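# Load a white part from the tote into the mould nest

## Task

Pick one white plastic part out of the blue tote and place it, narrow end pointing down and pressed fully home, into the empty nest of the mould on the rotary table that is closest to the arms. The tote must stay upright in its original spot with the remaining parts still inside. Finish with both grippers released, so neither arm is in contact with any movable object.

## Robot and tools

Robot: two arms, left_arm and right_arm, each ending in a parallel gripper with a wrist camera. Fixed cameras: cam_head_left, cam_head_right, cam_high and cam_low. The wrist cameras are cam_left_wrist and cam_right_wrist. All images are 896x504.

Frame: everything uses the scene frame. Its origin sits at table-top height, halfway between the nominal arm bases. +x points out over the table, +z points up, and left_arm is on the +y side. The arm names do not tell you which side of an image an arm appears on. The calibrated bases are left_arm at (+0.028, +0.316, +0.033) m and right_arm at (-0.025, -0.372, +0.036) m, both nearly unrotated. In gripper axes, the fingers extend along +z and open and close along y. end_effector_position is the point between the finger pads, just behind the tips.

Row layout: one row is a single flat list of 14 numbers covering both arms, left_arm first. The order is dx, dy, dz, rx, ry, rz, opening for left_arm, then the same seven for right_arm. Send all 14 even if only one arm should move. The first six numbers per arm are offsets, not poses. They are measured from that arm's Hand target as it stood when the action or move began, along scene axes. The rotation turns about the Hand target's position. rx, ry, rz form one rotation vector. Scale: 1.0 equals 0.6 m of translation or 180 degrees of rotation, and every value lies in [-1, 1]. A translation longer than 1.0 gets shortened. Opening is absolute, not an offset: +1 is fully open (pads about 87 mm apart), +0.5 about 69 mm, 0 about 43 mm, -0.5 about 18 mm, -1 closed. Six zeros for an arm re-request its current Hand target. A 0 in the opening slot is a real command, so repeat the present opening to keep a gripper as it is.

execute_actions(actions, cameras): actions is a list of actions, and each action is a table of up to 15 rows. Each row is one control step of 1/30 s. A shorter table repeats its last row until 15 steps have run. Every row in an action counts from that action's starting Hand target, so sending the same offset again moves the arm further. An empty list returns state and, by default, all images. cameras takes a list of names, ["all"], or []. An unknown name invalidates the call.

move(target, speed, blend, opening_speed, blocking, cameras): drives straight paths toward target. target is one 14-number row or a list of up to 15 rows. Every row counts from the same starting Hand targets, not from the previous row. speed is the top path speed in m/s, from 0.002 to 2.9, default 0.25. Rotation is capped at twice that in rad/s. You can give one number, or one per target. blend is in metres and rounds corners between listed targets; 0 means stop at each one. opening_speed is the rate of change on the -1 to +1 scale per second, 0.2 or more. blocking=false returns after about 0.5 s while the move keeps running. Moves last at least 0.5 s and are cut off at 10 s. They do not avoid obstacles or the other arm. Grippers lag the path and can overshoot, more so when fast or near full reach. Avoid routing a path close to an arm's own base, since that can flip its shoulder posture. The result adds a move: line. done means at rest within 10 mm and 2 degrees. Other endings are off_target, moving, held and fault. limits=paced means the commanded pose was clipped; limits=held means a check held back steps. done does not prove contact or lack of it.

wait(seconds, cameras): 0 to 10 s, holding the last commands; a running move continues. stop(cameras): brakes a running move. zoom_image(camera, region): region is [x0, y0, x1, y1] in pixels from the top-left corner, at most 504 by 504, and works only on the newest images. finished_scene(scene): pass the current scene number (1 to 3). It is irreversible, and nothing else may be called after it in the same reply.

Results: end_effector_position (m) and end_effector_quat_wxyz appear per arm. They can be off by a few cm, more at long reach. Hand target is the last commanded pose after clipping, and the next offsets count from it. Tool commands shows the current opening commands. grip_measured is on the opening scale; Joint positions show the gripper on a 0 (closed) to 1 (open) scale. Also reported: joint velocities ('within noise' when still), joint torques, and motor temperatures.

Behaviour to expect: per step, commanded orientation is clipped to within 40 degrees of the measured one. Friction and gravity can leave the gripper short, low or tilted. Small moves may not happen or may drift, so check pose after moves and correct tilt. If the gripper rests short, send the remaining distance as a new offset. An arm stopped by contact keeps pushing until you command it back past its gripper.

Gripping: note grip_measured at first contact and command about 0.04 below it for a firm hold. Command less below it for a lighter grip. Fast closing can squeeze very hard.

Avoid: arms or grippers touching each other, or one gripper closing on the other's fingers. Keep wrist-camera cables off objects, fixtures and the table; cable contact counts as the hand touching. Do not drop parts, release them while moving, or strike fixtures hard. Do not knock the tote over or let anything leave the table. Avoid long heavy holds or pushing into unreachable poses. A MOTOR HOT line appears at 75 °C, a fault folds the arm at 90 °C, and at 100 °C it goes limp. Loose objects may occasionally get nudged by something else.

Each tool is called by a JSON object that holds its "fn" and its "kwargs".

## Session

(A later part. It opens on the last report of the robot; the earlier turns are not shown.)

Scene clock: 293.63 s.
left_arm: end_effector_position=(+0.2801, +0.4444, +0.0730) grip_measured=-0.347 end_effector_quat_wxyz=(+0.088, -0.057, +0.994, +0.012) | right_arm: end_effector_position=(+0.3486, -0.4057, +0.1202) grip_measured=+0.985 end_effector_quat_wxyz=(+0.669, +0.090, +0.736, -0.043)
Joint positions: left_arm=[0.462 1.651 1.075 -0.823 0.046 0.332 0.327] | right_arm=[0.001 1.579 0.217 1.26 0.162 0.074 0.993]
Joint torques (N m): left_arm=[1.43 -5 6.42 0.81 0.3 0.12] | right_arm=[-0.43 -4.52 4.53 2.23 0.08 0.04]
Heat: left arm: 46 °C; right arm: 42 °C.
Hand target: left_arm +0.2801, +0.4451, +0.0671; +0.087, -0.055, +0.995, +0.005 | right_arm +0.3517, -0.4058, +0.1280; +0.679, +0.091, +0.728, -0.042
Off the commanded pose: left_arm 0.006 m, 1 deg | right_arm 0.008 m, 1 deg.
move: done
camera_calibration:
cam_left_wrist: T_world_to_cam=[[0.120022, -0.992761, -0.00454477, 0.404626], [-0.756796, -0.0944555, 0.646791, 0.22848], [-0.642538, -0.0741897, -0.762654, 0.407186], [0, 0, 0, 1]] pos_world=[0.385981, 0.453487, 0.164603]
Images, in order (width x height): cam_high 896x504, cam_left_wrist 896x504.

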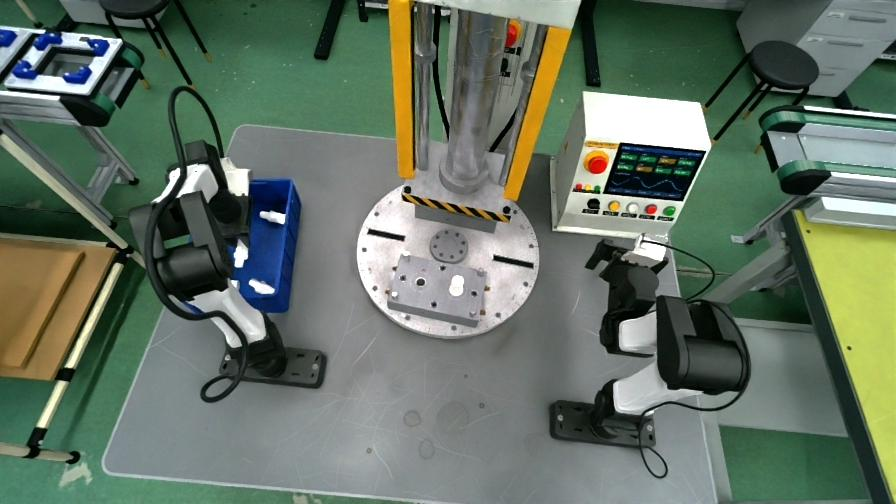

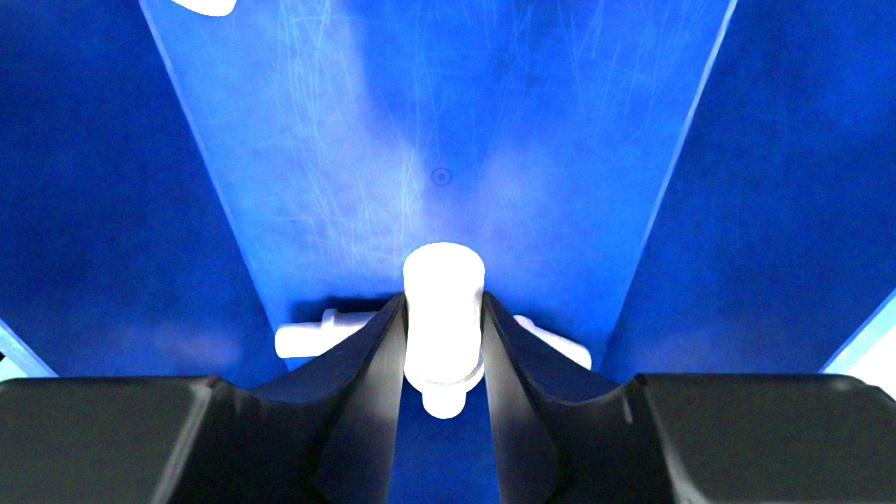

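{"fn": "move", "kwargs": {"target": [[-0.0107, -0.001, -0.0452, 0, 0, 0, -0.45, 0,0,0,0,0,0,1],[-0.0107, -0.001, -0.0618, 0, 0, 0, -0.45, 0,0,0,0,0,0,1]], "speed": 0.08, "cameras": ["cam_left_wrist"]}}

Scene clock: 312.37 s.
left_arm: end_effector_position=(+0.2742, +0.4444, +0.0361) grip_measured=-0.347 end_effector_quat_wxyz=(+0.088, -0.058, +0.994, +0.012) | right_arm: end_effector_position=(+0.3486, -0.4057, +0.1202) grip_measured=+0.985 end_effector_quat_wxyz=(+0.669, +0.090, +0.736, -0.043)
Joint positions: left_arm=[0.471 1.691 0.96 -0.668 0.047 0.339 0.327] | right_arm=[0.001 1.579 0.217 1.26 0.162 0.074 0.993]
Joint torques (N m): left_arm=[1.4 -4.9 5.98 0.82 0.31 0.12] | right_arm=[-0.32 -4.51 4.66 2.24 0.04 0.02]
Heat: left arm: 44 °C; right arm: 42 °C.
Hand target: left_arm +0.2737, +0.4446, +0.0300; +0.087, -0.056, +0.995, +0.005 | right_arm +0.3517, -0.4058, +0.1280; +0.679, +0.091, +0.728, -0.042
Off the commanded pose: left_arm 0.006 m, 1 deg | right_arm 0.008 m, 1 deg.
move: done
camera_calibration:
cam_left_wrist: T_world_to_cam=[[0.121515, -0.992579, -0.00465759, 0.404627], [-0.756603, -0.0956612, 0.646839, 0.248358], [-0.642484, -0.0750766, -0.762613, 0.375637], [0, 0, 0, 1]] pos_world=[0.380081, 0.453584, 0.127703]
Images, in order (width x height): cam_left_wrist 896x504.

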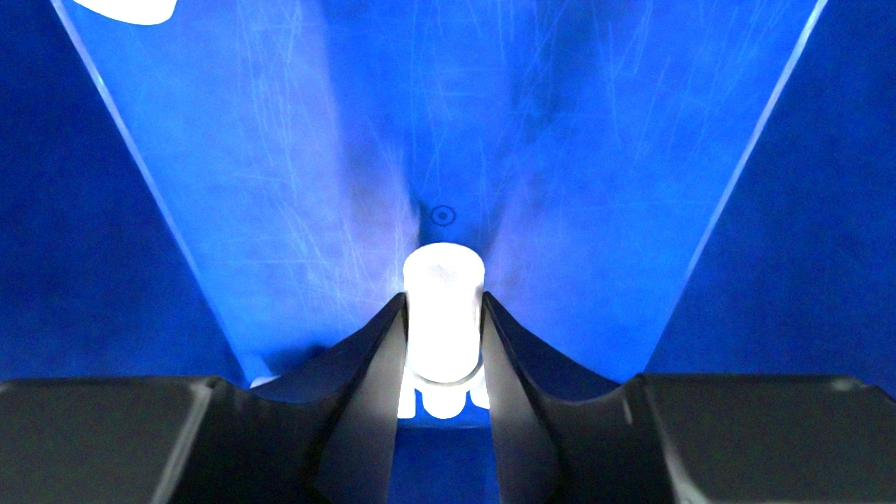

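{"fn": "zoom_image", "kwargs": {"camera": "cam_left_wrist", "region": [380, 320, 510, 440]}}

Scaled by 3.877 from the camera's 896x504 image, which has a finer 1280x720 frame.

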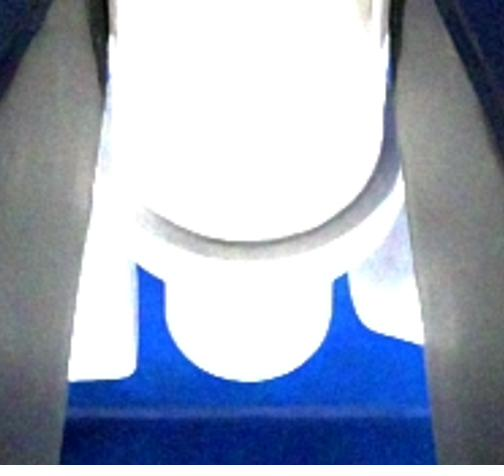

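{"fn": "move", "kwargs": {"target": [0, 0, -0.0217, 0, 0, 0, -0.45, 0,0,0,0,0,0,1], "speed": 0.03, "cameras": ["cam_left_wrist"]}}

Scene clock: 339.33 s.
left_arm: end_effector_position=(+0.2750, +0.4448, +0.0238) grip_measured=-0.347 end_effector_quat_wxyz=(+0.089, -0.057, +0.994, +0.012) | right_arm: end_effector_position=(+0.3486, -0.4057, +0.1202) grip_measured=+0.985 end_effector_quat_wxyz=(+0.669, +0.090, +0.736, -0.043)
Joint positions: left_arm=[0.471 1.717 0.933 -0.613 0.047 0.339 0.327] | right_arm=[0.001 1.579 0.217 1.26 0.162 0.074 0.993]
Joint velocities: left_arm=[within noise] | right_arm=[0.007 -0.012 -0.007 -0.051 -0.037 -0.154 -0.019]
Joint torques (N m): left_arm=[1.39 -4.92 5.68 0.82 0.31 0.12] | right_arm=[-0.31 -4.45 4.53 2.26 0.05 0]
Heat: left arm: 43 °C; right arm: 43 °C.
Hand target: left_arm +0.2736, +0.4445, +0.0170; +0.087, -0.056, +0.995, +0.005 | right_arm +0.3517, -0.4058, +0.1280; +0.679, +0.091, +0.728, -0.042
Off the commanded pose: left_arm 0.007 m, 1 deg | right_arm 0.008 m, 1 deg.
move: done
camera_calibration:
cam_left_wrist: T_world_to_cam=[[0.121467, -0.992581, -0.00539783, 0.404904], [-0.75796, -0.0962641, 0.645158, 0.257665], [-0.640891, -0.0742743, -0.76403, 0.366014], [0, 0, 0, 1]] pos_world=[0.380692, 0.453889, 0.115596]
Images, in order (width x height): cam_left_wrist 896x504.

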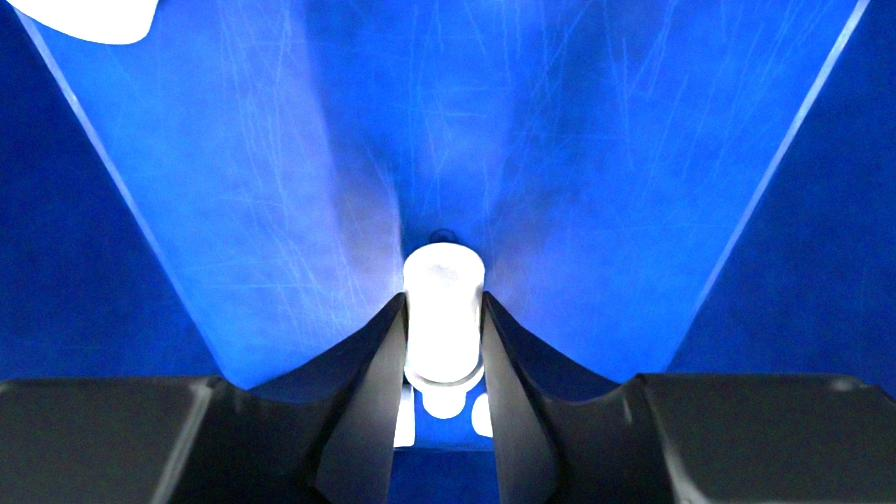

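{"fn": "move", "kwargs": {"target": [-0.001, 0, -0.003, 0, 0, 0, -0.45, 0,0,0,0,0,0,1], "speed": 0.02}}

{"fn": "zoom_image", "kwargs": {"camera": "cam_left_wrist", "region": [380, 220, 510, 440]}}

Scene clock: 344.63 s.
left_arm: end_effector_position=(+0.2763, +0.4455, +0.0238) grip_measured=-0.347 end_effector_quat_wxyz=(+0.091, -0.057, +0.994, +0.013) | right_arm: end_effector_position=(+0.3486, -0.4057, +0.1202) grip_measured=+0.985 end_effector_quat_wxyz=(+0.669, +0.090, +0.736, -0.043)
Joint positions: left_arm=[0.471 1.717 0.933 -0.608 0.047 0.34 0.327] | right_arm=[0.001 1.579 0.217 1.26 0.162 0.074 0.993]
Joint torques (N m): left_arm=[1.44 -4.78 5.15 0.84 0.32 0.12] | right_arm=[-0.42 -4.48 4.55 2.23 0.06 0.01]
Heat: left arm: 43 °C; right arm: 43 °C.
Hand target: left_arm +0.2731, +0.4446, +0.0152; +0.087, -0.055, +0.995, +0.005 | right_arm +0.3517, -0.4058, +0.1280; +0.679, +0.091, +0.728, -0.042
Off the commanded pose: left_arm 0.009 m, 1 deg | right_arm 0.008 m, 1 deg.
move: done

Scaled by 2.291 from the camera's 896x504 image, which has a finer 1280x720 frame.
This view is cut from an older image: the scene may have changed since it was taken.

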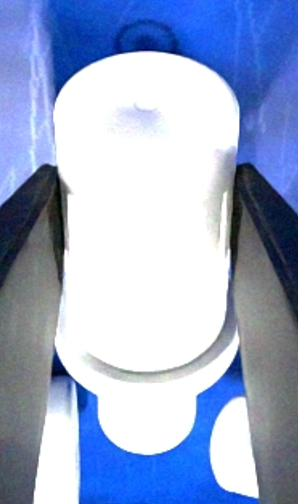

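{"fn": "move", "kwargs": {"target": [0.003, 0.001, 0.003, 0, 0, 0, 0.15, 0,0,0,0,0,0,1], "speed": 0.02, "opening_speed": 0.3, "cameras": ["cam_left_wrist"]}}

{"fn": "zoom_image", "kwargs": {"camera": "cam_left_wrist", "region": [360, 220, 530, 460]}}

Scene clock: 353.00 s.
left_arm: end_effector_position=(+0.2763, +0.4455, +0.0238) grip_measured=+0.150 end_effector_quat_wxyz=(+0.091, -0.057, +0.994, +0.013) | right_arm: end_effector_position=(+0.3486, -0.4057, +0.1202) grip_measured=+0.985 end_effector_quat_wxyz=(+0.669, +0.090, +0.736, -0.043)
Joint positions: left_arm=[0.471 1.717 0.933 -0.608 0.047 0.34 0.575] | right_arm=[0.001 1.579 0.217 1.26 0.162 0.074 0.993]
Joint torques (N m): left_arm=[1.39 -4.57 6.24 0.77 0.32 0.12] | right_arm=[-0.46 -4.38 4.52 2.25 0.06 -0.01]
Heat: left arm: 42 °C; right arm: 43 °C.
Hand target: left_arm +0.2748, +0.4452, +0.0170; +0.087, -0.055, +0.995, +0.005 | right_arm +0.3517, -0.4058, +0.1280; +0.679, +0.091, +0.728, -0.042
Off the commanded pose: left_arm 0.007 m, 1 deg | right_arm 0.008 m, 1 deg.
move: done
camera_calibration:
cam_left_wrist: T_world_to_cam=[[0.12079, -0.99265, -0.0074438, 0.405648], [-0.761267, -0.0974414, 0.641075, 0.260214], [-0.637089, -0.0717685, -0.767442, 0.36482], [0, 0, 0, 1]] pos_world=[0.381517, 0.454204, 0.116181]
Images, in order (width x height): cam_left_wrist 896x504.

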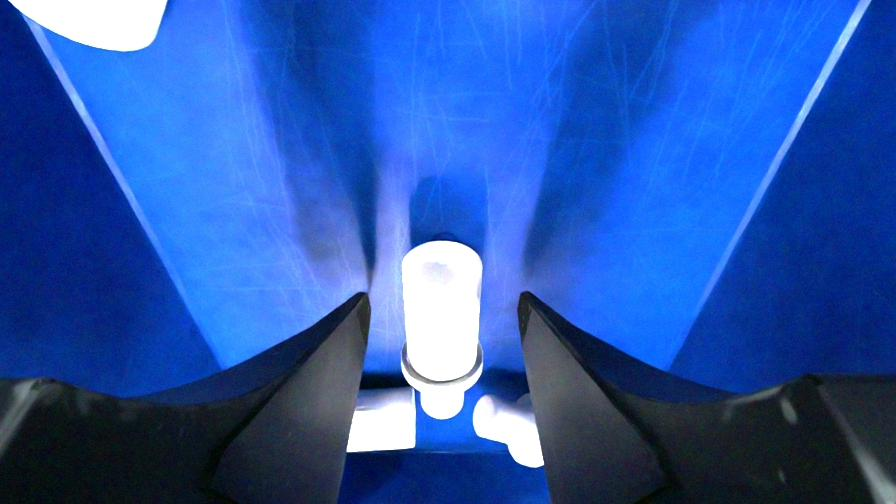

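Scaled by 2.100 from the camera's 896x504 image, which has a finer 1280x720 frame.

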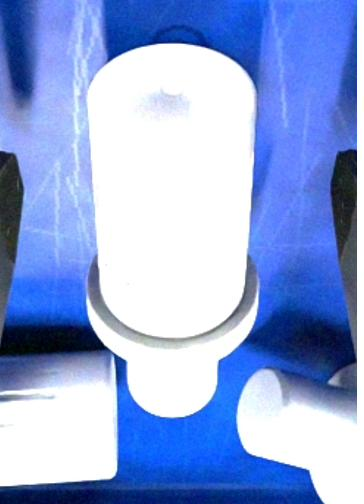

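{"fn": "move", "kwargs": {"target": [0.0105, 0.0045, 0.0, -0.0078, 0.0698, 0, 0.15, 0,0,0,0,0,0,1], "speed": 0.04, "cameras": ["cam_left_wrist", "cam_head_right"]}}

{"fn": "zoom_image", "kwargs": {"camera": "cam_left_wrist", "region": [360, 220, 530, 460]}}

Scene clock: 377.43 s.
left_arm: end_effector_position=(+0.2773, +0.4468, +0.0186) grip_measured=+0.150 end_effector_quat_wxyz=(-0.017, -0.056, +0.998, -0.006) | right_arm: end_effector_position=(+0.3486, -0.4057, +0.1202) grip_measured=+0.985 end_effector_quat_wxyz=(+0.669, +0.090, +0.736, -0.043)
Joint positions: left_arm=[0.446 1.927 1.159 -0.838 -0.002 0.322 0.575] | right_arm=[0.001 1.579 0.217 1.26 0.162 0.074 0.993]
Joint torques (N m): left_arm=[0.03 -5.79 8.53 0.16 0.02 -0.08] | right_arm=[-0.38 -4.49 4.62 2.25 0.05 -0.01]
Heat: left arm: 42 °C; right arm: 43 °C.
Hand target: left_arm +0.2811, +0.4478, +0.0170; -0.023, -0.056, +0.998, -0.001 | right_arm +0.3517, -0.4058, +0.1280; +0.679, +0.091, +0.728, -0.042
Off the commanded pose: left_arm 0.004 m, 1 deg | right_arm 0.008 m, 1 deg.
move: done
camera_calibration:
cam_left_wrist: T_world_to_cam=[[0.118515, -0.992807, 0.0169835, 0.407032], [-0.607319, -0.0589448, 0.792268, 0.201796], [-0.785568, -0.10421, -0.609936, 0.414322], [0, 0, 0, 1]] pos_world=[0.399794, 0.459175, 0.0859207]
Images, in order (width x height): cam_head_right 896x504, cam_left_wrist 896x504.

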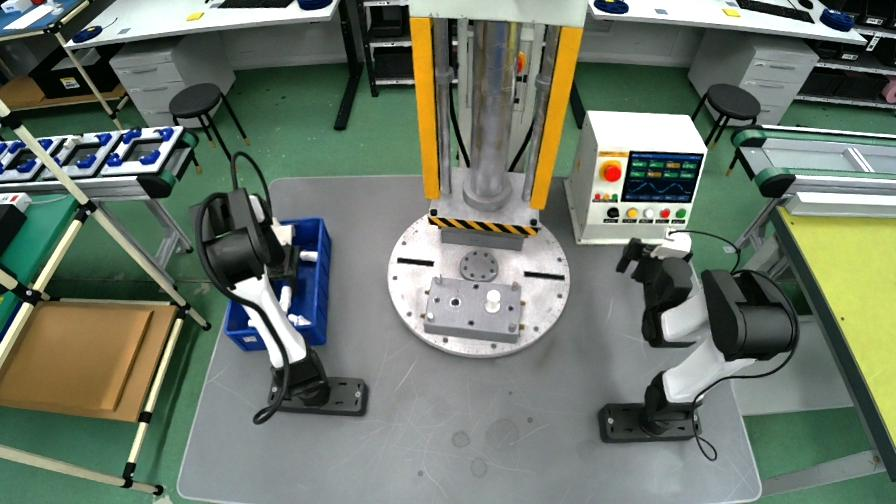

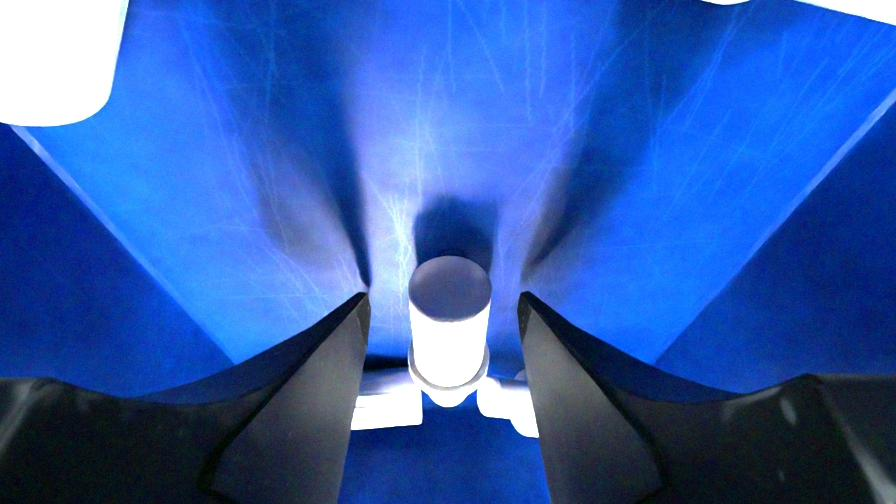

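Scaled by 2.100 from the camera's 896x504 image, which has a finer 1280x720 frame.

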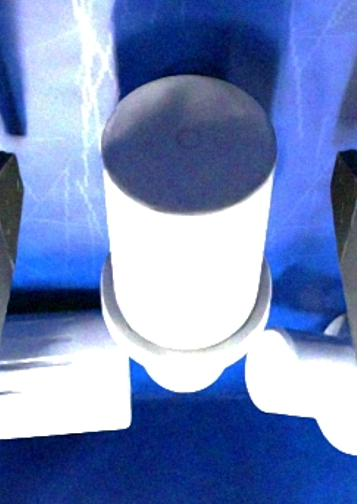

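{"fn": "move", "kwargs": {"target": [0.0072, 0.0, 0.0058, 0, 0, 0, 0.15, 0,0,0,0,0,0,1], "speed": 0.03, "cameras": ["cam_left_wrist"]}}

{"fn": "zoom_image", "kwargs": {"camera": "cam_left_wrist", "region": [360, 220, 530, 460]}}

Scene clock: 388.43 s.
left_arm: end_effector_position=(+0.2812, +0.4467, +0.0218) grip_measured=+0.150 end_effector_quat_wxyz=(-0.018, -0.056, +0.998, -0.006) | right_arm: end_effector_position=(+0.3486, -0.4057, +0.1202) grip_measured=+0.985 end_effector_quat_wxyz=(+0.669, +0.090, +0.736, -0.043)
Joint positions: left_arm=[0.441 1.934 1.183 -0.858 -0.002 0.316 0.575] | right_arm=[0.001 1.579 0.217 1.26 0.162 0.074 0.993]
Joint torques (N m): left_arm=[0.03 -5.94 8.65 0.17 0.01 -0.08] | right_arm=[-0.34 -4.36 4.56 2.25 0.06 0]
Heat: left arm: 42 °C; right arm: 43 °C.
Hand target: left_arm +0.2855, +0.4478, +0.0205; -0.023, -0.056, +0.998, -0.001 | right_arm +0.3517, -0.4058, +0.1280; +0.679, +0.091, +0.728, -0.042
Off the commanded pose: left_arm 0.005 m, 1 deg | right_arm 0.008 m, 1 deg.
move: done
camera_calibration:
cam_left_wrist: T_world_to_cam=[[0.118555, -0.992798, 0.0172009, 0.406369], [-0.605469, -0.0585507, 0.793712, 0.200852], [-0.786989, -0.104513, -0.60805, 0.419766], [0, 0, 0, 1]] pos_world=[0.403783, 0.459073, 0.08883]
Images, in order (width x height): cam_left_wrist 896x504.

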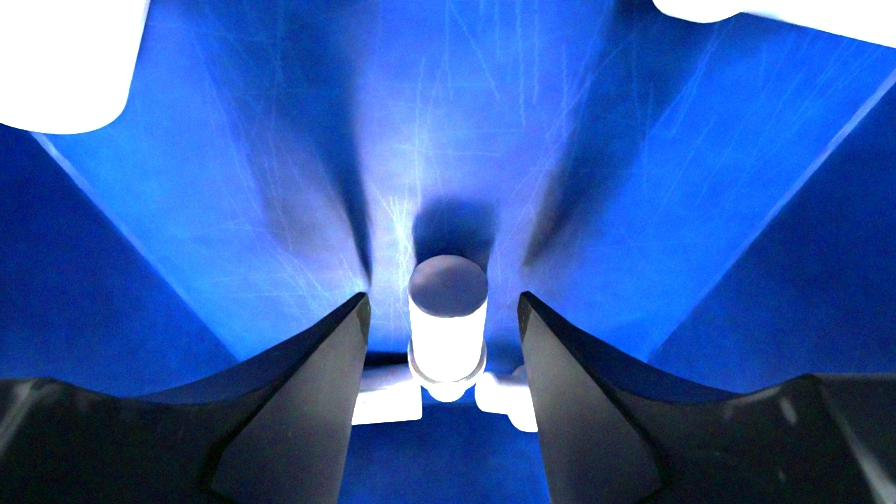

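Scaled by 2.100 from the camera's 896x504 image, which has a finer 1280x720 frame.

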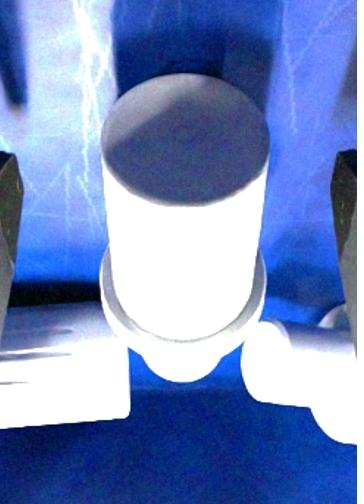

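{"fn": "move", "kwargs": {"target": [0.0028, 0.0, 0.0, 0, 0, 0, 0.15, 0,0,0,0,0,0,1], "speed": 0.03, "cameras": ["cam_high", "cam_low"]}}

{"fn": "zoom_image", "kwargs": {"camera": "cam_high", "region": [140, 120, 340, 340]}}

Scene clock: 407.63 s.
left_arm: end_effector_position=(+0.2810, +0.4466, +0.0225) grip_measured=+0.150 end_effector_quat_wxyz=(-0.020, -0.057, +0.998, -0.007) | right_arm: end_effector_position=(+0.3486, -0.4057, +0.1202) grip_measured=+0.985 end_effector_quat_wxyz=(+0.669, +0.090, +0.736, -0.043)
Joint positions: left_arm=[0.441 1.937 1.19 -0.867 -0.002 0.315 0.575] | right_arm=[0.001 1.579 0.217 1.26 0.162 0.074 0.993]
Joint torques (N m): left_arm=[-0.2 -5.86 8.7 0.23 0.02 -0.08] | right_arm=[-0.35 -4.4 4.51 2.24 0.08 0.01]
Heat: left arm: 44 °C; right arm: 44 °C.
Hand target: left_arm +0.2871, +0.4478, +0.0205; -0.023, -0.056, +0.998, -0.001 | right_arm +0.3517, -0.4058, +0.1280; +0.679, +0.091, +0.728, -0.042
Off the commanded pose: left_arm 0.007 m, 1 deg | right_arm 0.008 m, 1 deg.
move: done
Images, in order (width x height): cam_high 896x504, cam_low 896x504.

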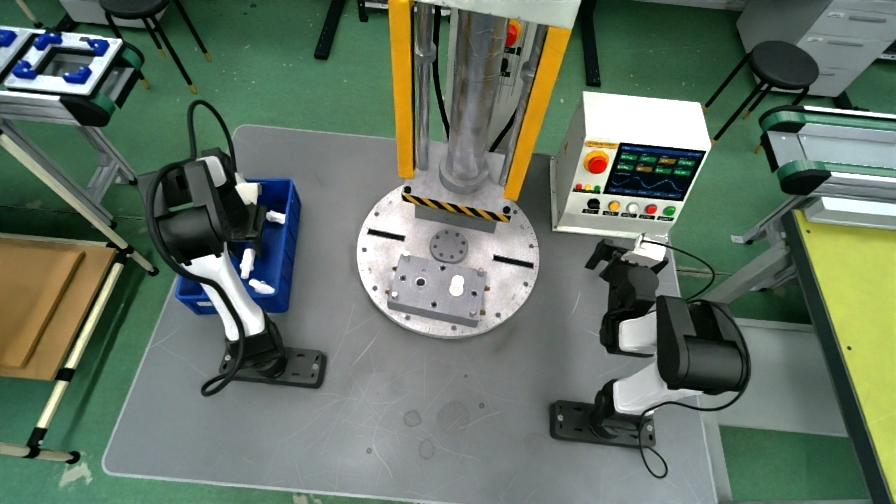

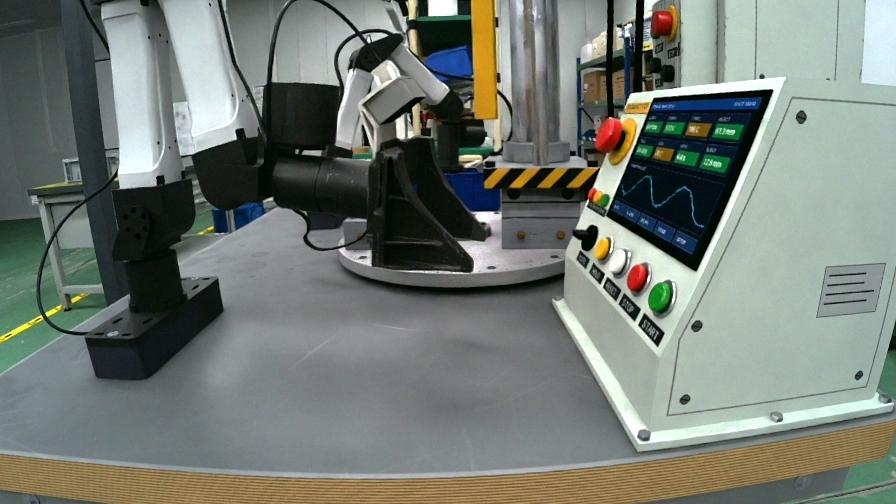

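Scaled by 2.291 from the camera's 896x504 image, which has a finer 1280x720 frame.

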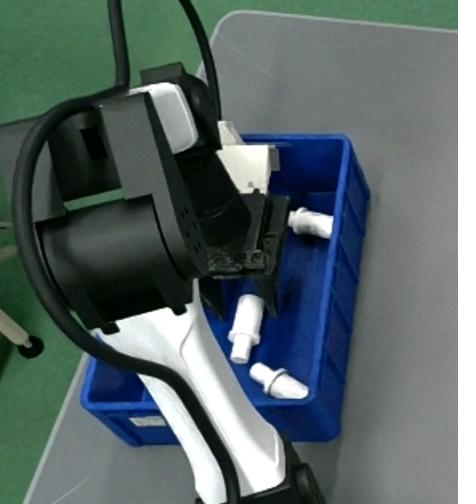

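{"fn": "move", "kwargs": {"target": [0.0, 0.0, 0.0, 0, 0, 0, -0.45, 0,0,0,0,0,0,1], "speed": 0.03, "opening_speed": 0.3, "cameras": ["cam_left_wrist"]}}

{"fn": "zoom_image", "kwargs": {"camera": "cam_left_wrist", "region": [360, 220, 530, 460]}}

Scene clock: 415.10 s.
left_arm: end_effector_position=(+0.2810, +0.4466, +0.0225) grip_measured=-0.345 end_effector_quat_wxyz=(-0.020, -0.057, +0.998, -0.007) | right_arm: end_effector_position=(+0.3486, -0.4057, +0.1202) grip_measured=+0.985 end_effector_quat_wxyz=(+0.669, +0.090, +0.736, -0.043)
Joint positions: left_arm=[0.441 1.937 1.19 -0.867 -0.002 0.315 0.327] | right_arm=[0.001 1.579 0.217 1.26 0.162 0.074 0.993]
Joint torques (N m): left_arm=[-0.14 -5.86 8.69 0.23 0.01 -0.07] | right_arm=[-0.39 -4.34 4.52 2.23 0.04 -0.01]
Heat: left arm: 44 °C; right arm: 44 °C.
Hand target: left_arm +0.2871, +0.4478, +0.0204; -0.023, -0.056, +0.998, -0.001 | right_arm +0.3517, -0.4058, +0.1280; +0.679, +0.091, +0.728, -0.042
Off the commanded pose: left_arm 0.007 m, 1 deg | right_arm 0.008 m, 1 deg.
move: done
camera_calibration:
cam_left_wrist: T_world_to_cam=[[0.120152, -0.992578, 0.0187533, 0.405744], [-0.601479, -0.0577551, 0.796798, 0.19863], [-0.789802, -0.107017, -0.603954, 0.421932], [0, 0, 0, 1]] pos_world=[0.403963, 0.459358, 0.0889503]
Images, in order (width x height): cam_left_wrist 896x504.

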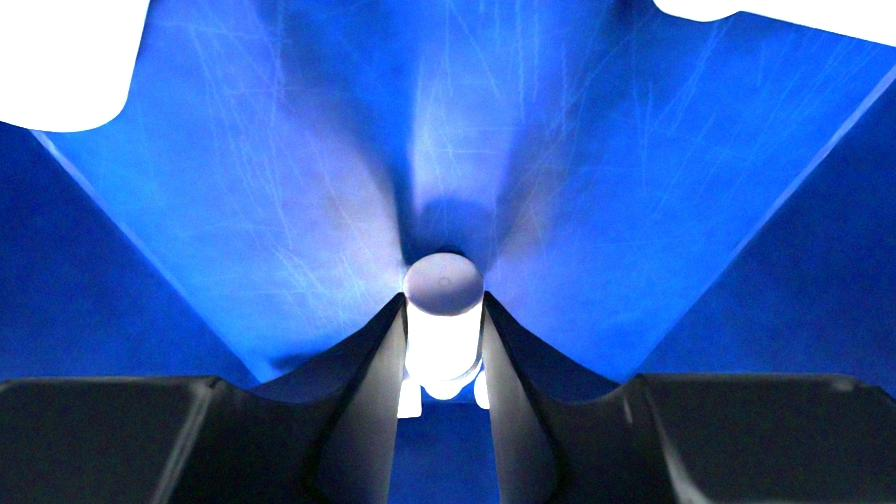

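Scaled by 2.100 from the camera's 896x504 image, which has a finer 1280x720 frame.

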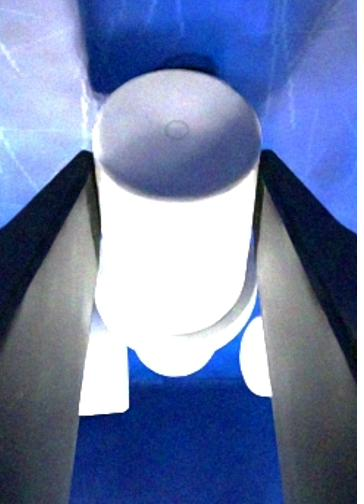

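{"fn": "move", "kwargs": {"target": [0.0, 0.0, 0.2127, 0, 0, 0, -0.45, 0,0,0,0,0,0,1], "speed": 0.12, "cameras": ["cam_left_wrist", "cam_high"]}}

Scene clock: 425.90 s.
left_arm: end_effector_position=(+0.2827, +0.4479, +0.1343) grip_measured=-0.345 end_effector_quat_wxyz=(-0.041, -0.057, +0.997, -0.013) | right_arm: end_effector_position=(+0.3486, -0.4057, +0.1202) grip_measured=+0.985 end_effector_quat_wxyz=(+0.669, +0.090, +0.736, -0.043)
Joint positions: left_arm=[0.441 1.864 1.547 -1.34 -0.005 0.315 0.327] | right_arm=[0.001 1.579 0.217 1.26 0.162 0.074 0.993]
Joint torques (N m): left_arm=[-0.13 -9.88 9.36 0.03 0.04 -0.07] | right_arm=[-0.31 -4.49 4.51 2.25 0.06 0.02]
Heat: left arm: 45 °C; right arm: 44 °C.
Hand target: left_arm +0.2872, +0.4478, +0.1481; -0.023, -0.056, +0.998, -0.001 | right_arm +0.3517, -0.4058, +0.1280; +0.679, +0.091, +0.728, -0.042
Off the commanded pose: left_arm 0.014 m, 3 deg | right_arm 0.008 m, 1 deg.
move: off_target (left_arm)
camera_calibration:
cam_left_wrist: T_world_to_cam=[[0.121279, -0.992196, 0.0289513, 0.402927], [-0.568381, -0.045504, 0.821506, 0.0924746], [-0.813778, -0.116087, -0.569464, 0.497058], [0, 0, 0, 1]] pos_world=[0.408189, 0.461692, 0.195423]
Images, in order (width x height): cam_high 896x504, cam_left_wrist 896x504.

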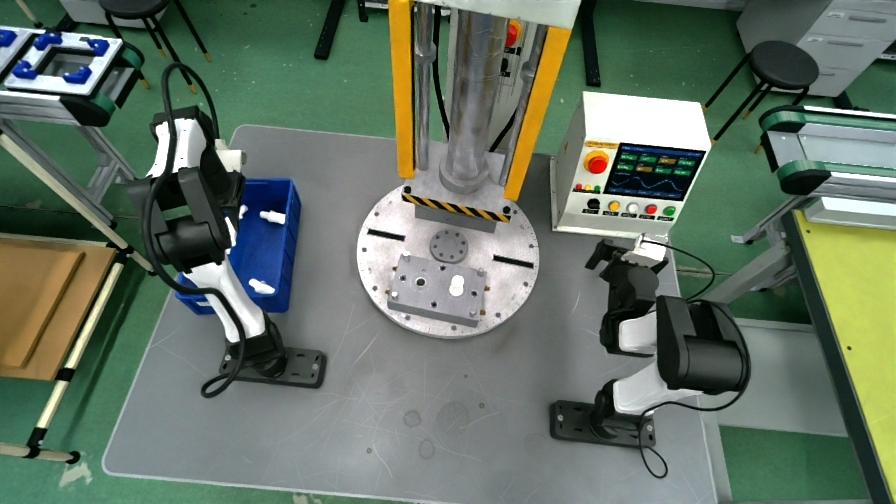

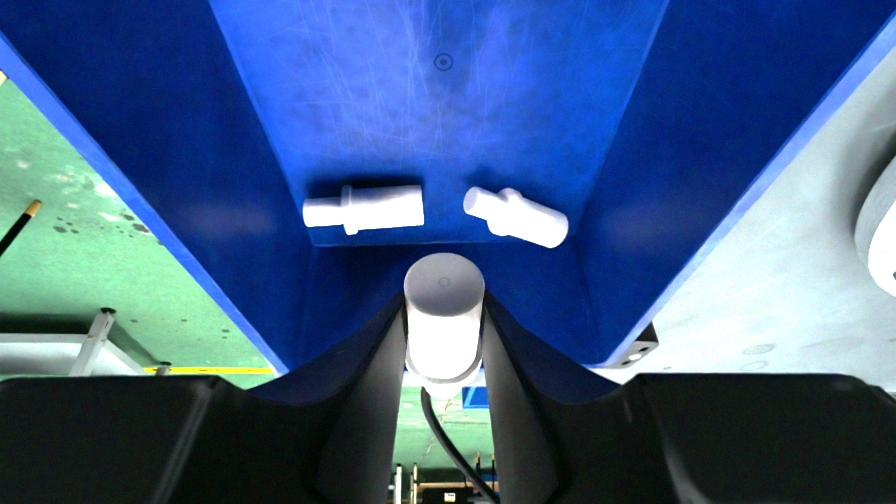

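{"fn": "move", "kwargs": {"target": [[0.15467, -0.313, 0.20317, 0.01013, -0.1807, -0.0347, -0.45, 0,0,0,0,0,0,1],[0.07133, -0.663, 0.16983, -0.0048, -0.34833, -0.07197, -0.45, 0,0,0,0,0,0,1],[-0.12533, -0.69967, 0.1365, -0.00941, -0.51812, -0.06378, -0.45, 0,0,0,0,0,0,1]], "speed": 0.22, "blend": [0.05, 0.05, 0], "cameras": ["cam_left_wrist", "cam_high", "cam_low", "cam_head_left", "cam_head_right"]}}

Scene clock: 475.83 s.
left_arm: end_effector_position=(+0.2146, +0.0278, +0.2359) grip_measured=-0.346 end_effector_quat_wxyz=(+0.707, +0.049, +0.704, -0.057) | right_arm: end_effector_position=(+0.3486, -0.4057, +0.1202) grip_measured=+0.985 end_effector_quat_wxyz=(+0.669, +0.090, +0.736, -0.043)
Joint positions: left_arm=[-1.507 1.391 0.604 0.813 -1.37 0.015 0.327] | right_arm=[0.001 1.579 0.217 1.26 0.162 0.074 0.993]
Joint torques (N m): left_arm=[-0.06 -3.12 6.24 1.51 -0.01 0.04] | right_arm=[-0.29 -4.4 4.59 2.25 0.06 0.01]
Motor temperatures (°C): left_arm=[29 40 44 29 27 29 30] | right_arm=[29 36 38 44 27 28 31]
Heat: left arm: 44 °C; right arm: 44 °C.
Hand target: left_arm +0.2120, +0.0281, +0.2301; +0.708, +0.052, +0.702, -0.052 | right_arm +0.3517, -0.4058, +0.1280; +0.679, +0.091, +0.728, -0.042
Off the commanded pose: left_arm 0.006 m, 1 deg | right_arm 0.008 m, 1 deg.
move: done
camera_calibration:
cam_left_wrist: T_world_to_cam=[[-0.156763, -0.987485, 0.0172571, 0.0536527], [-0.759779, 0.109414, -0.640909, 0.332914], [0.631, -0.113582, -0.767423, 0.187346], [0, 0, 0, 1]] pos_world=[0.143137, 0.0378349, 0.356215]
Images, in order (width x height): cam_head_left 896x504, cam_head_right 896x504, cam_high 896x504, cam_low 896x504, cam_left_wrist 896x504.

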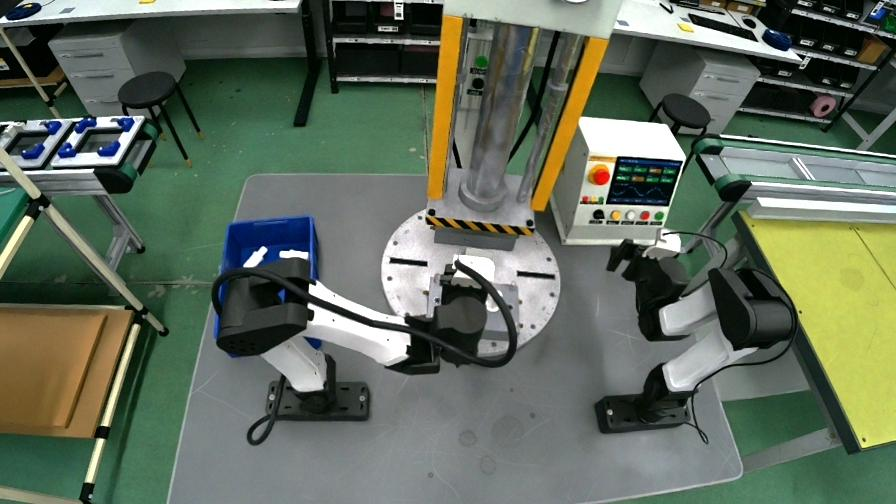

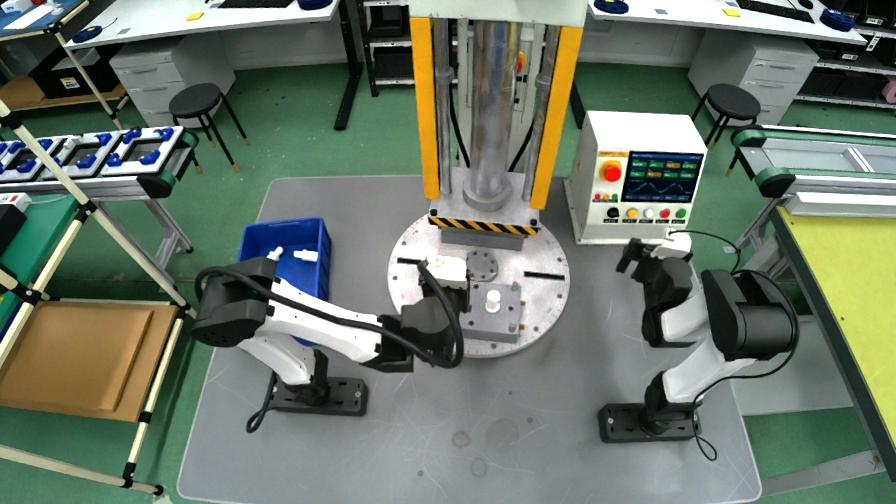

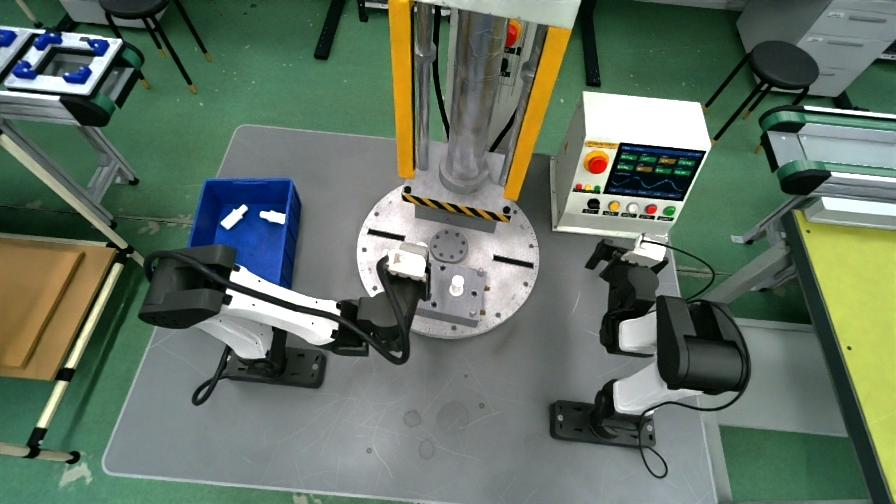

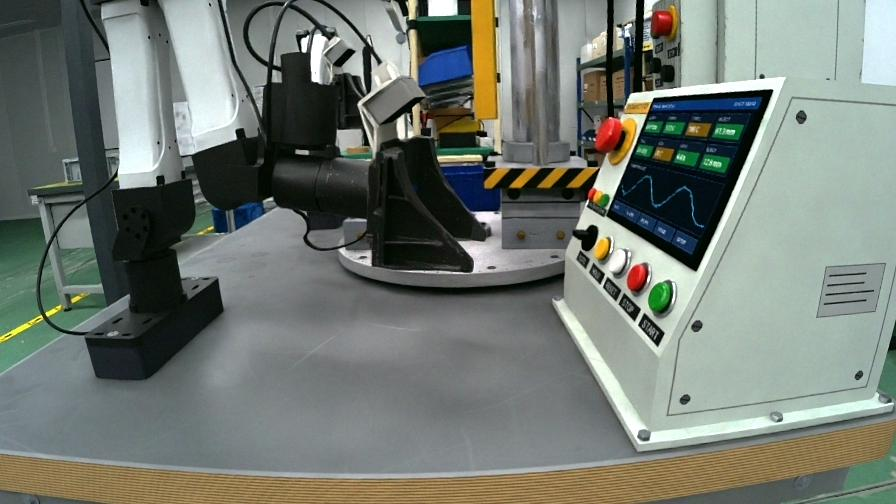

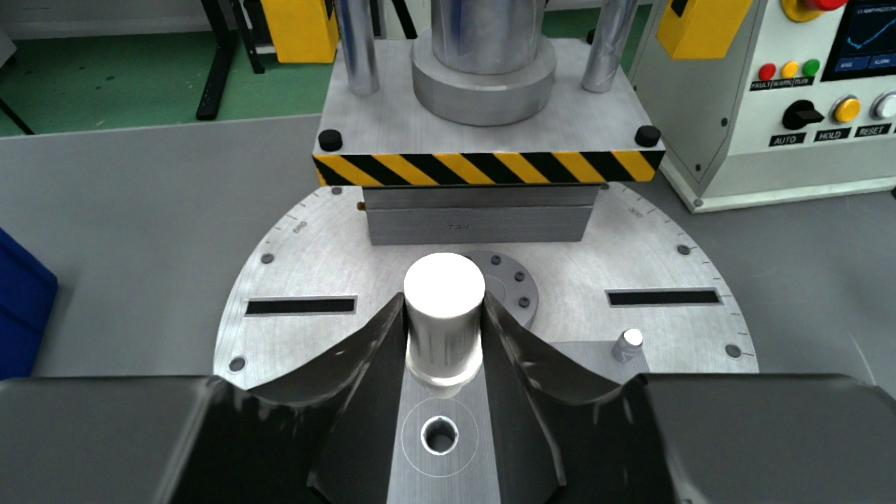

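{"fn": "zoom_image", "kwargs": {"camera": "cam_left_wrist", "region": [385, 240, 505, 490]}}

{"fn": "zoom_image", "kwargs": {"camera": "cam_low", "region": [330, 120, 530, 280]}}

Scaled by 2.016 from the camera's 896x504 image, which has a finer 1280x720 frame.

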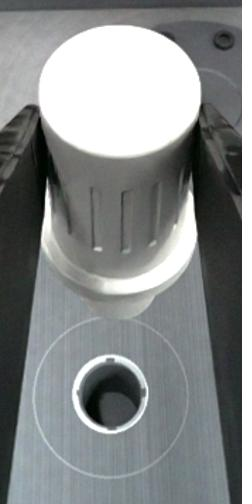

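Scaled by 2.520 from the camera's 896x504 image, which has a finer 1280x720 frame.

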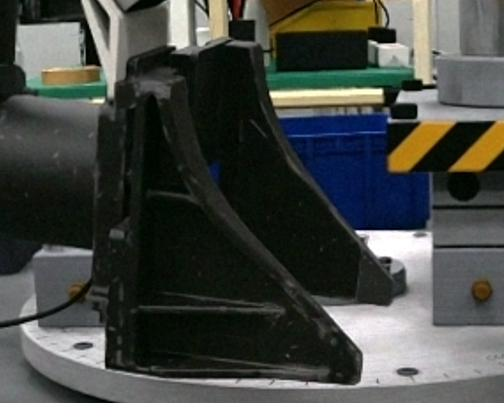

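{"fn": "move", "kwargs": {"target": [0.0177, 0.0008, -0.0767, 0.01374, -0.00206, 0, -0.45, -0.083,0,0.333,0,0,0,1], "speed": 0.12, "cameras": ["cam_left_wrist", "cam_low"]}}

{"fn": "zoom_image", "kwargs": {"camera": "cam_left_wrist", "region": [385, 240, 505, 490]}}

{"fn": "zoom_image", "kwargs": {"camera": "cam_low", "region": [330, 120, 530, 280]}}

Scene clock: 535.23 s.
left_arm: end_effector_position=(+0.2205, +0.0286, +0.1885) grip_measured=-0.346 end_effector_quat_wxyz=(+0.708, +0.065, +0.703, -0.035) | right_arm: end_effector_position=(+0.3024, -0.4046, +0.3140) grip_measured=+0.985 end_effector_quat_wxyz=(+0.669, +0.090, +0.736, -0.043)
Joint positions: left_arm=[-1.488 1.558 0.511 1.067 -1.358 0.063 0.327] | right_arm=[0.001 0.803 0.725 -0.024 0.162 0.074 0.993]
Joint torques (N m): left_arm=[1.39 -3.58 5.19 1.64 0.26 0.04] | right_arm=[-0.95 -1.5 9.48 2.05 -0.02 -0.02]
Motor temperatures (°C): left_arm=[29 34 43 32 27 29 30] | right_arm=[29 36 38 44 27 28 31]
Heat: left arm: 43 °C; right arm: 44 °C.
Hand target: left_arm +0.2225, +0.0285, +0.1841; +0.709, +0.068, +0.701, -0.037 | right_arm +0.3018, -0.4058, +0.3278; +0.679, +0.091, +0.728, -0.042
Off the commanded pose: left_arm 0.005 m, 0 deg | right_arm 0.014 m, 1 deg.
move: off_target (right_arm)
camera_calibration:
cam_left_wrist: T_world_to_cam=[[-0.148868, -0.988158, -0.0371844, 0.0647324], [-0.756392, 0.138013, -0.639394, 0.305097], [0.636954, -0.0670596, -0.76798, 0.144816], [0, 0, 0, 1]] pos_world=[0.148169, 0.0315698, 0.3087]
Images, in order (width x height): cam_low 896x504, cam_left_wrist 896x504.

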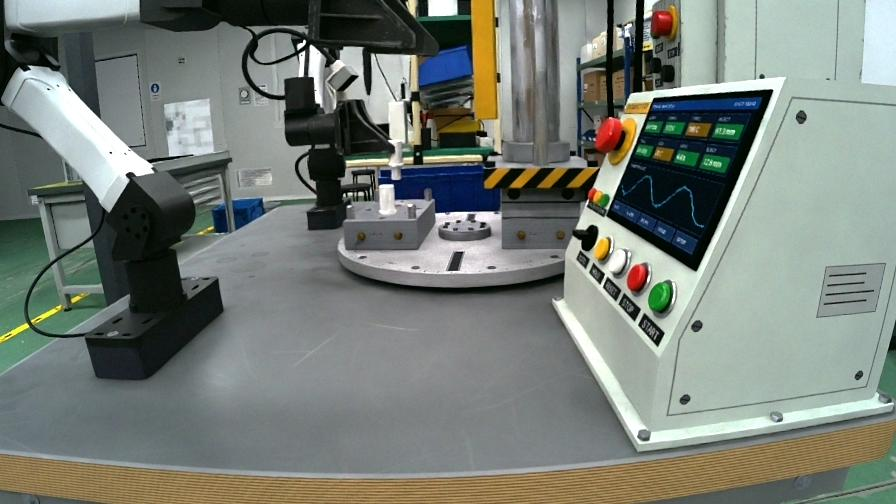

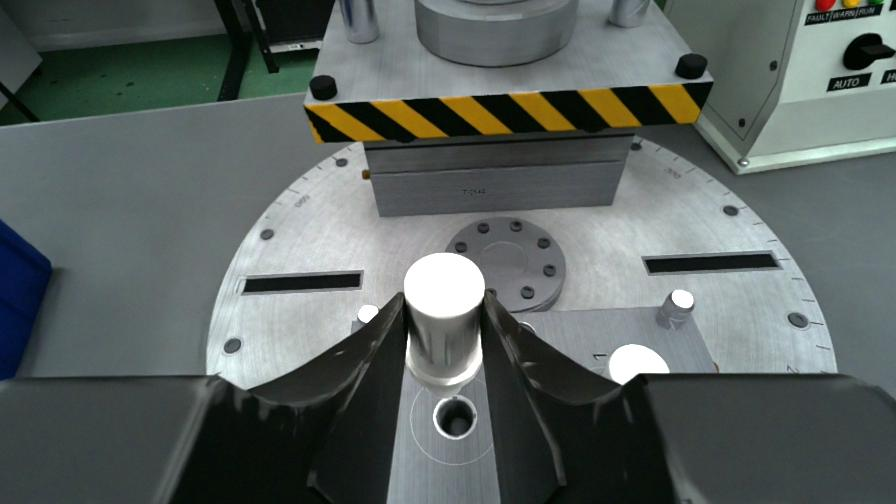

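Scaled by 2.016 from the camera's 896x504 image, which has a finer 1280x720 frame.

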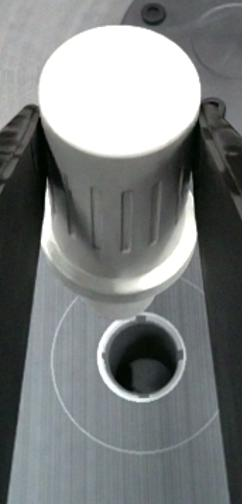

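Scaled by 2.520 from the camera's 896x504 image, which has a finer 1280x720 frame.

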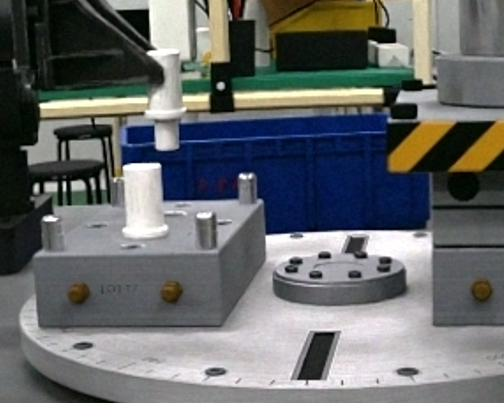

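{"fn": "move", "kwargs": {"target": [0.0060, -0.0003, -0.0225, -0.01155, 0.00173, 0, -0.45, 0,0,0,0,0,0,1], "speed": 0.06, "cameras": ["cam_left_wrist", "cam_low"]}}

{"fn": "zoom_image", "kwargs": {"camera": "cam_left_wrist", "region": [385, 240, 505, 490]}}

{"fn": "zoom_image", "kwargs": {"camera": "cam_low", "region": [370, 135, 450, 255]}}

Scene clock: 551.73 s.
left_arm: end_effector_position=(+0.2242, +0.0290, +0.1742) grip_measured=-0.346 end_effector_quat_wxyz=(+0.706, +0.060, +0.704, -0.040) | right_arm: end_effector_position=(+0.3024, -0.4046, +0.3139) grip_measured=+0.985 end_effector_quat_wxyz=(+0.669, +0.090, +0.736, -0.043)
Joint positions: left_arm=[-1.472 1.609 0.488 1.125 -1.343 0.033 0.327] | right_arm=[0.001 0.803 0.725 -0.024 0.162 0.074 0.993]
Joint torques (N m): left_arm=[1.37 -3.7 4.9 1.73 0.26 -0.12] | right_arm=[-0.79 -1.42 9.43 2.05 -0.02 -0.01]
Heat: left arm: 43 °C; right arm: 45 °C.
Hand target: left_arm +0.2262, +0.0283, +0.1706; +0.708, +0.055, +0.702, -0.050 | right_arm +0.3018, -0.4058, +0.3278; +0.679, +0.091, +0.728, -0.042
Off the commanded pose: left_arm 0.004 m, 1 deg | right_arm 0.014 m, 2 deg.
move: off_target (right_arm)
camera_calibration:
cam_left_wrist: T_world_to_cam=[[-0.14871, -0.988638, -0.0219331, 0.0624829], [-0.759837, 0.128433, -0.637301, 0.299387], [0.632876, -0.0781073, -0.770303, 0.133087], [0, 0, 0, 1]] pos_world=[0.152549, 0.033717, 0.294687]
Images, in order (width x height): cam_low 896x504, cam_left_wrist 896x504.

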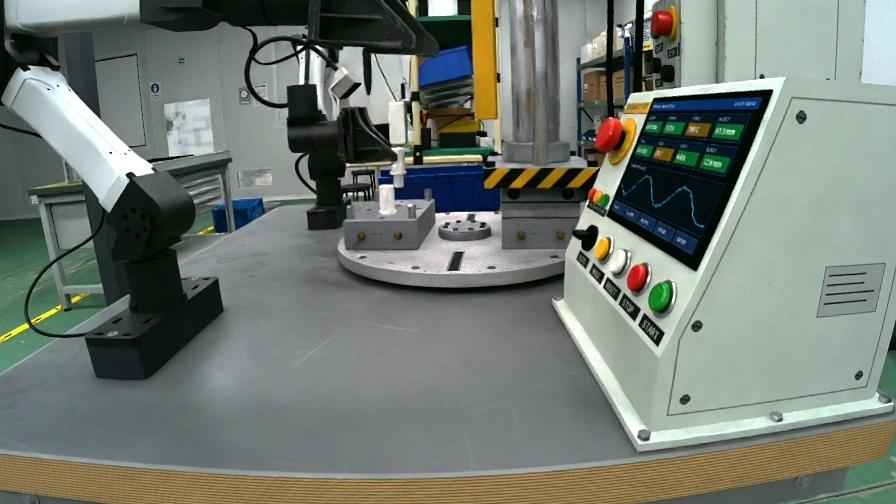

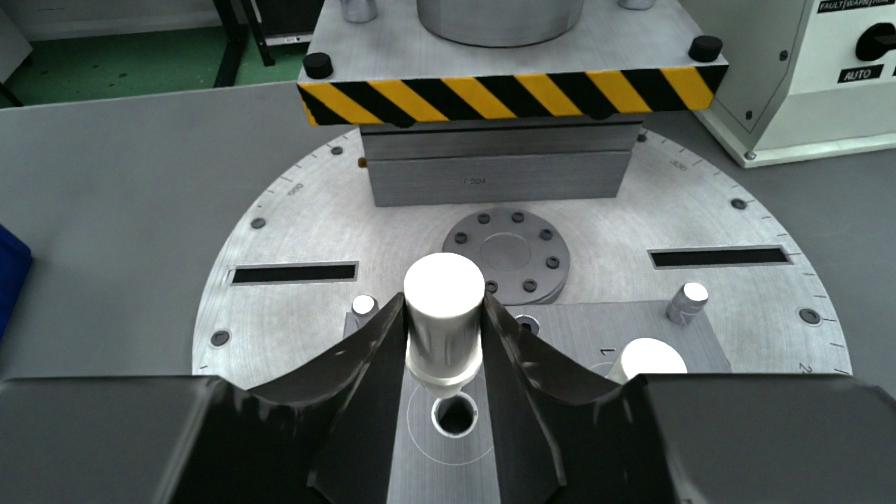

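Scaled by 2.016 from the camera's 896x504 image, which has a finer 1280x720 frame.

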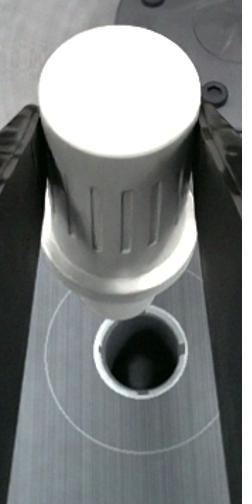

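Scaled by 4.200 from the camera's 896x504 image, which has a finer 1280x720 frame.

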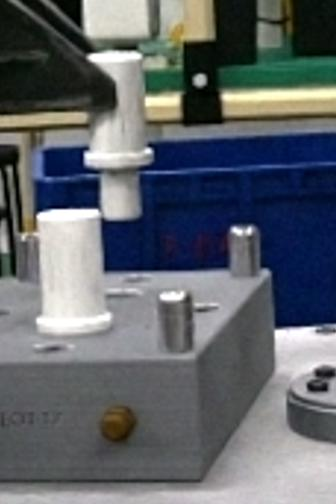

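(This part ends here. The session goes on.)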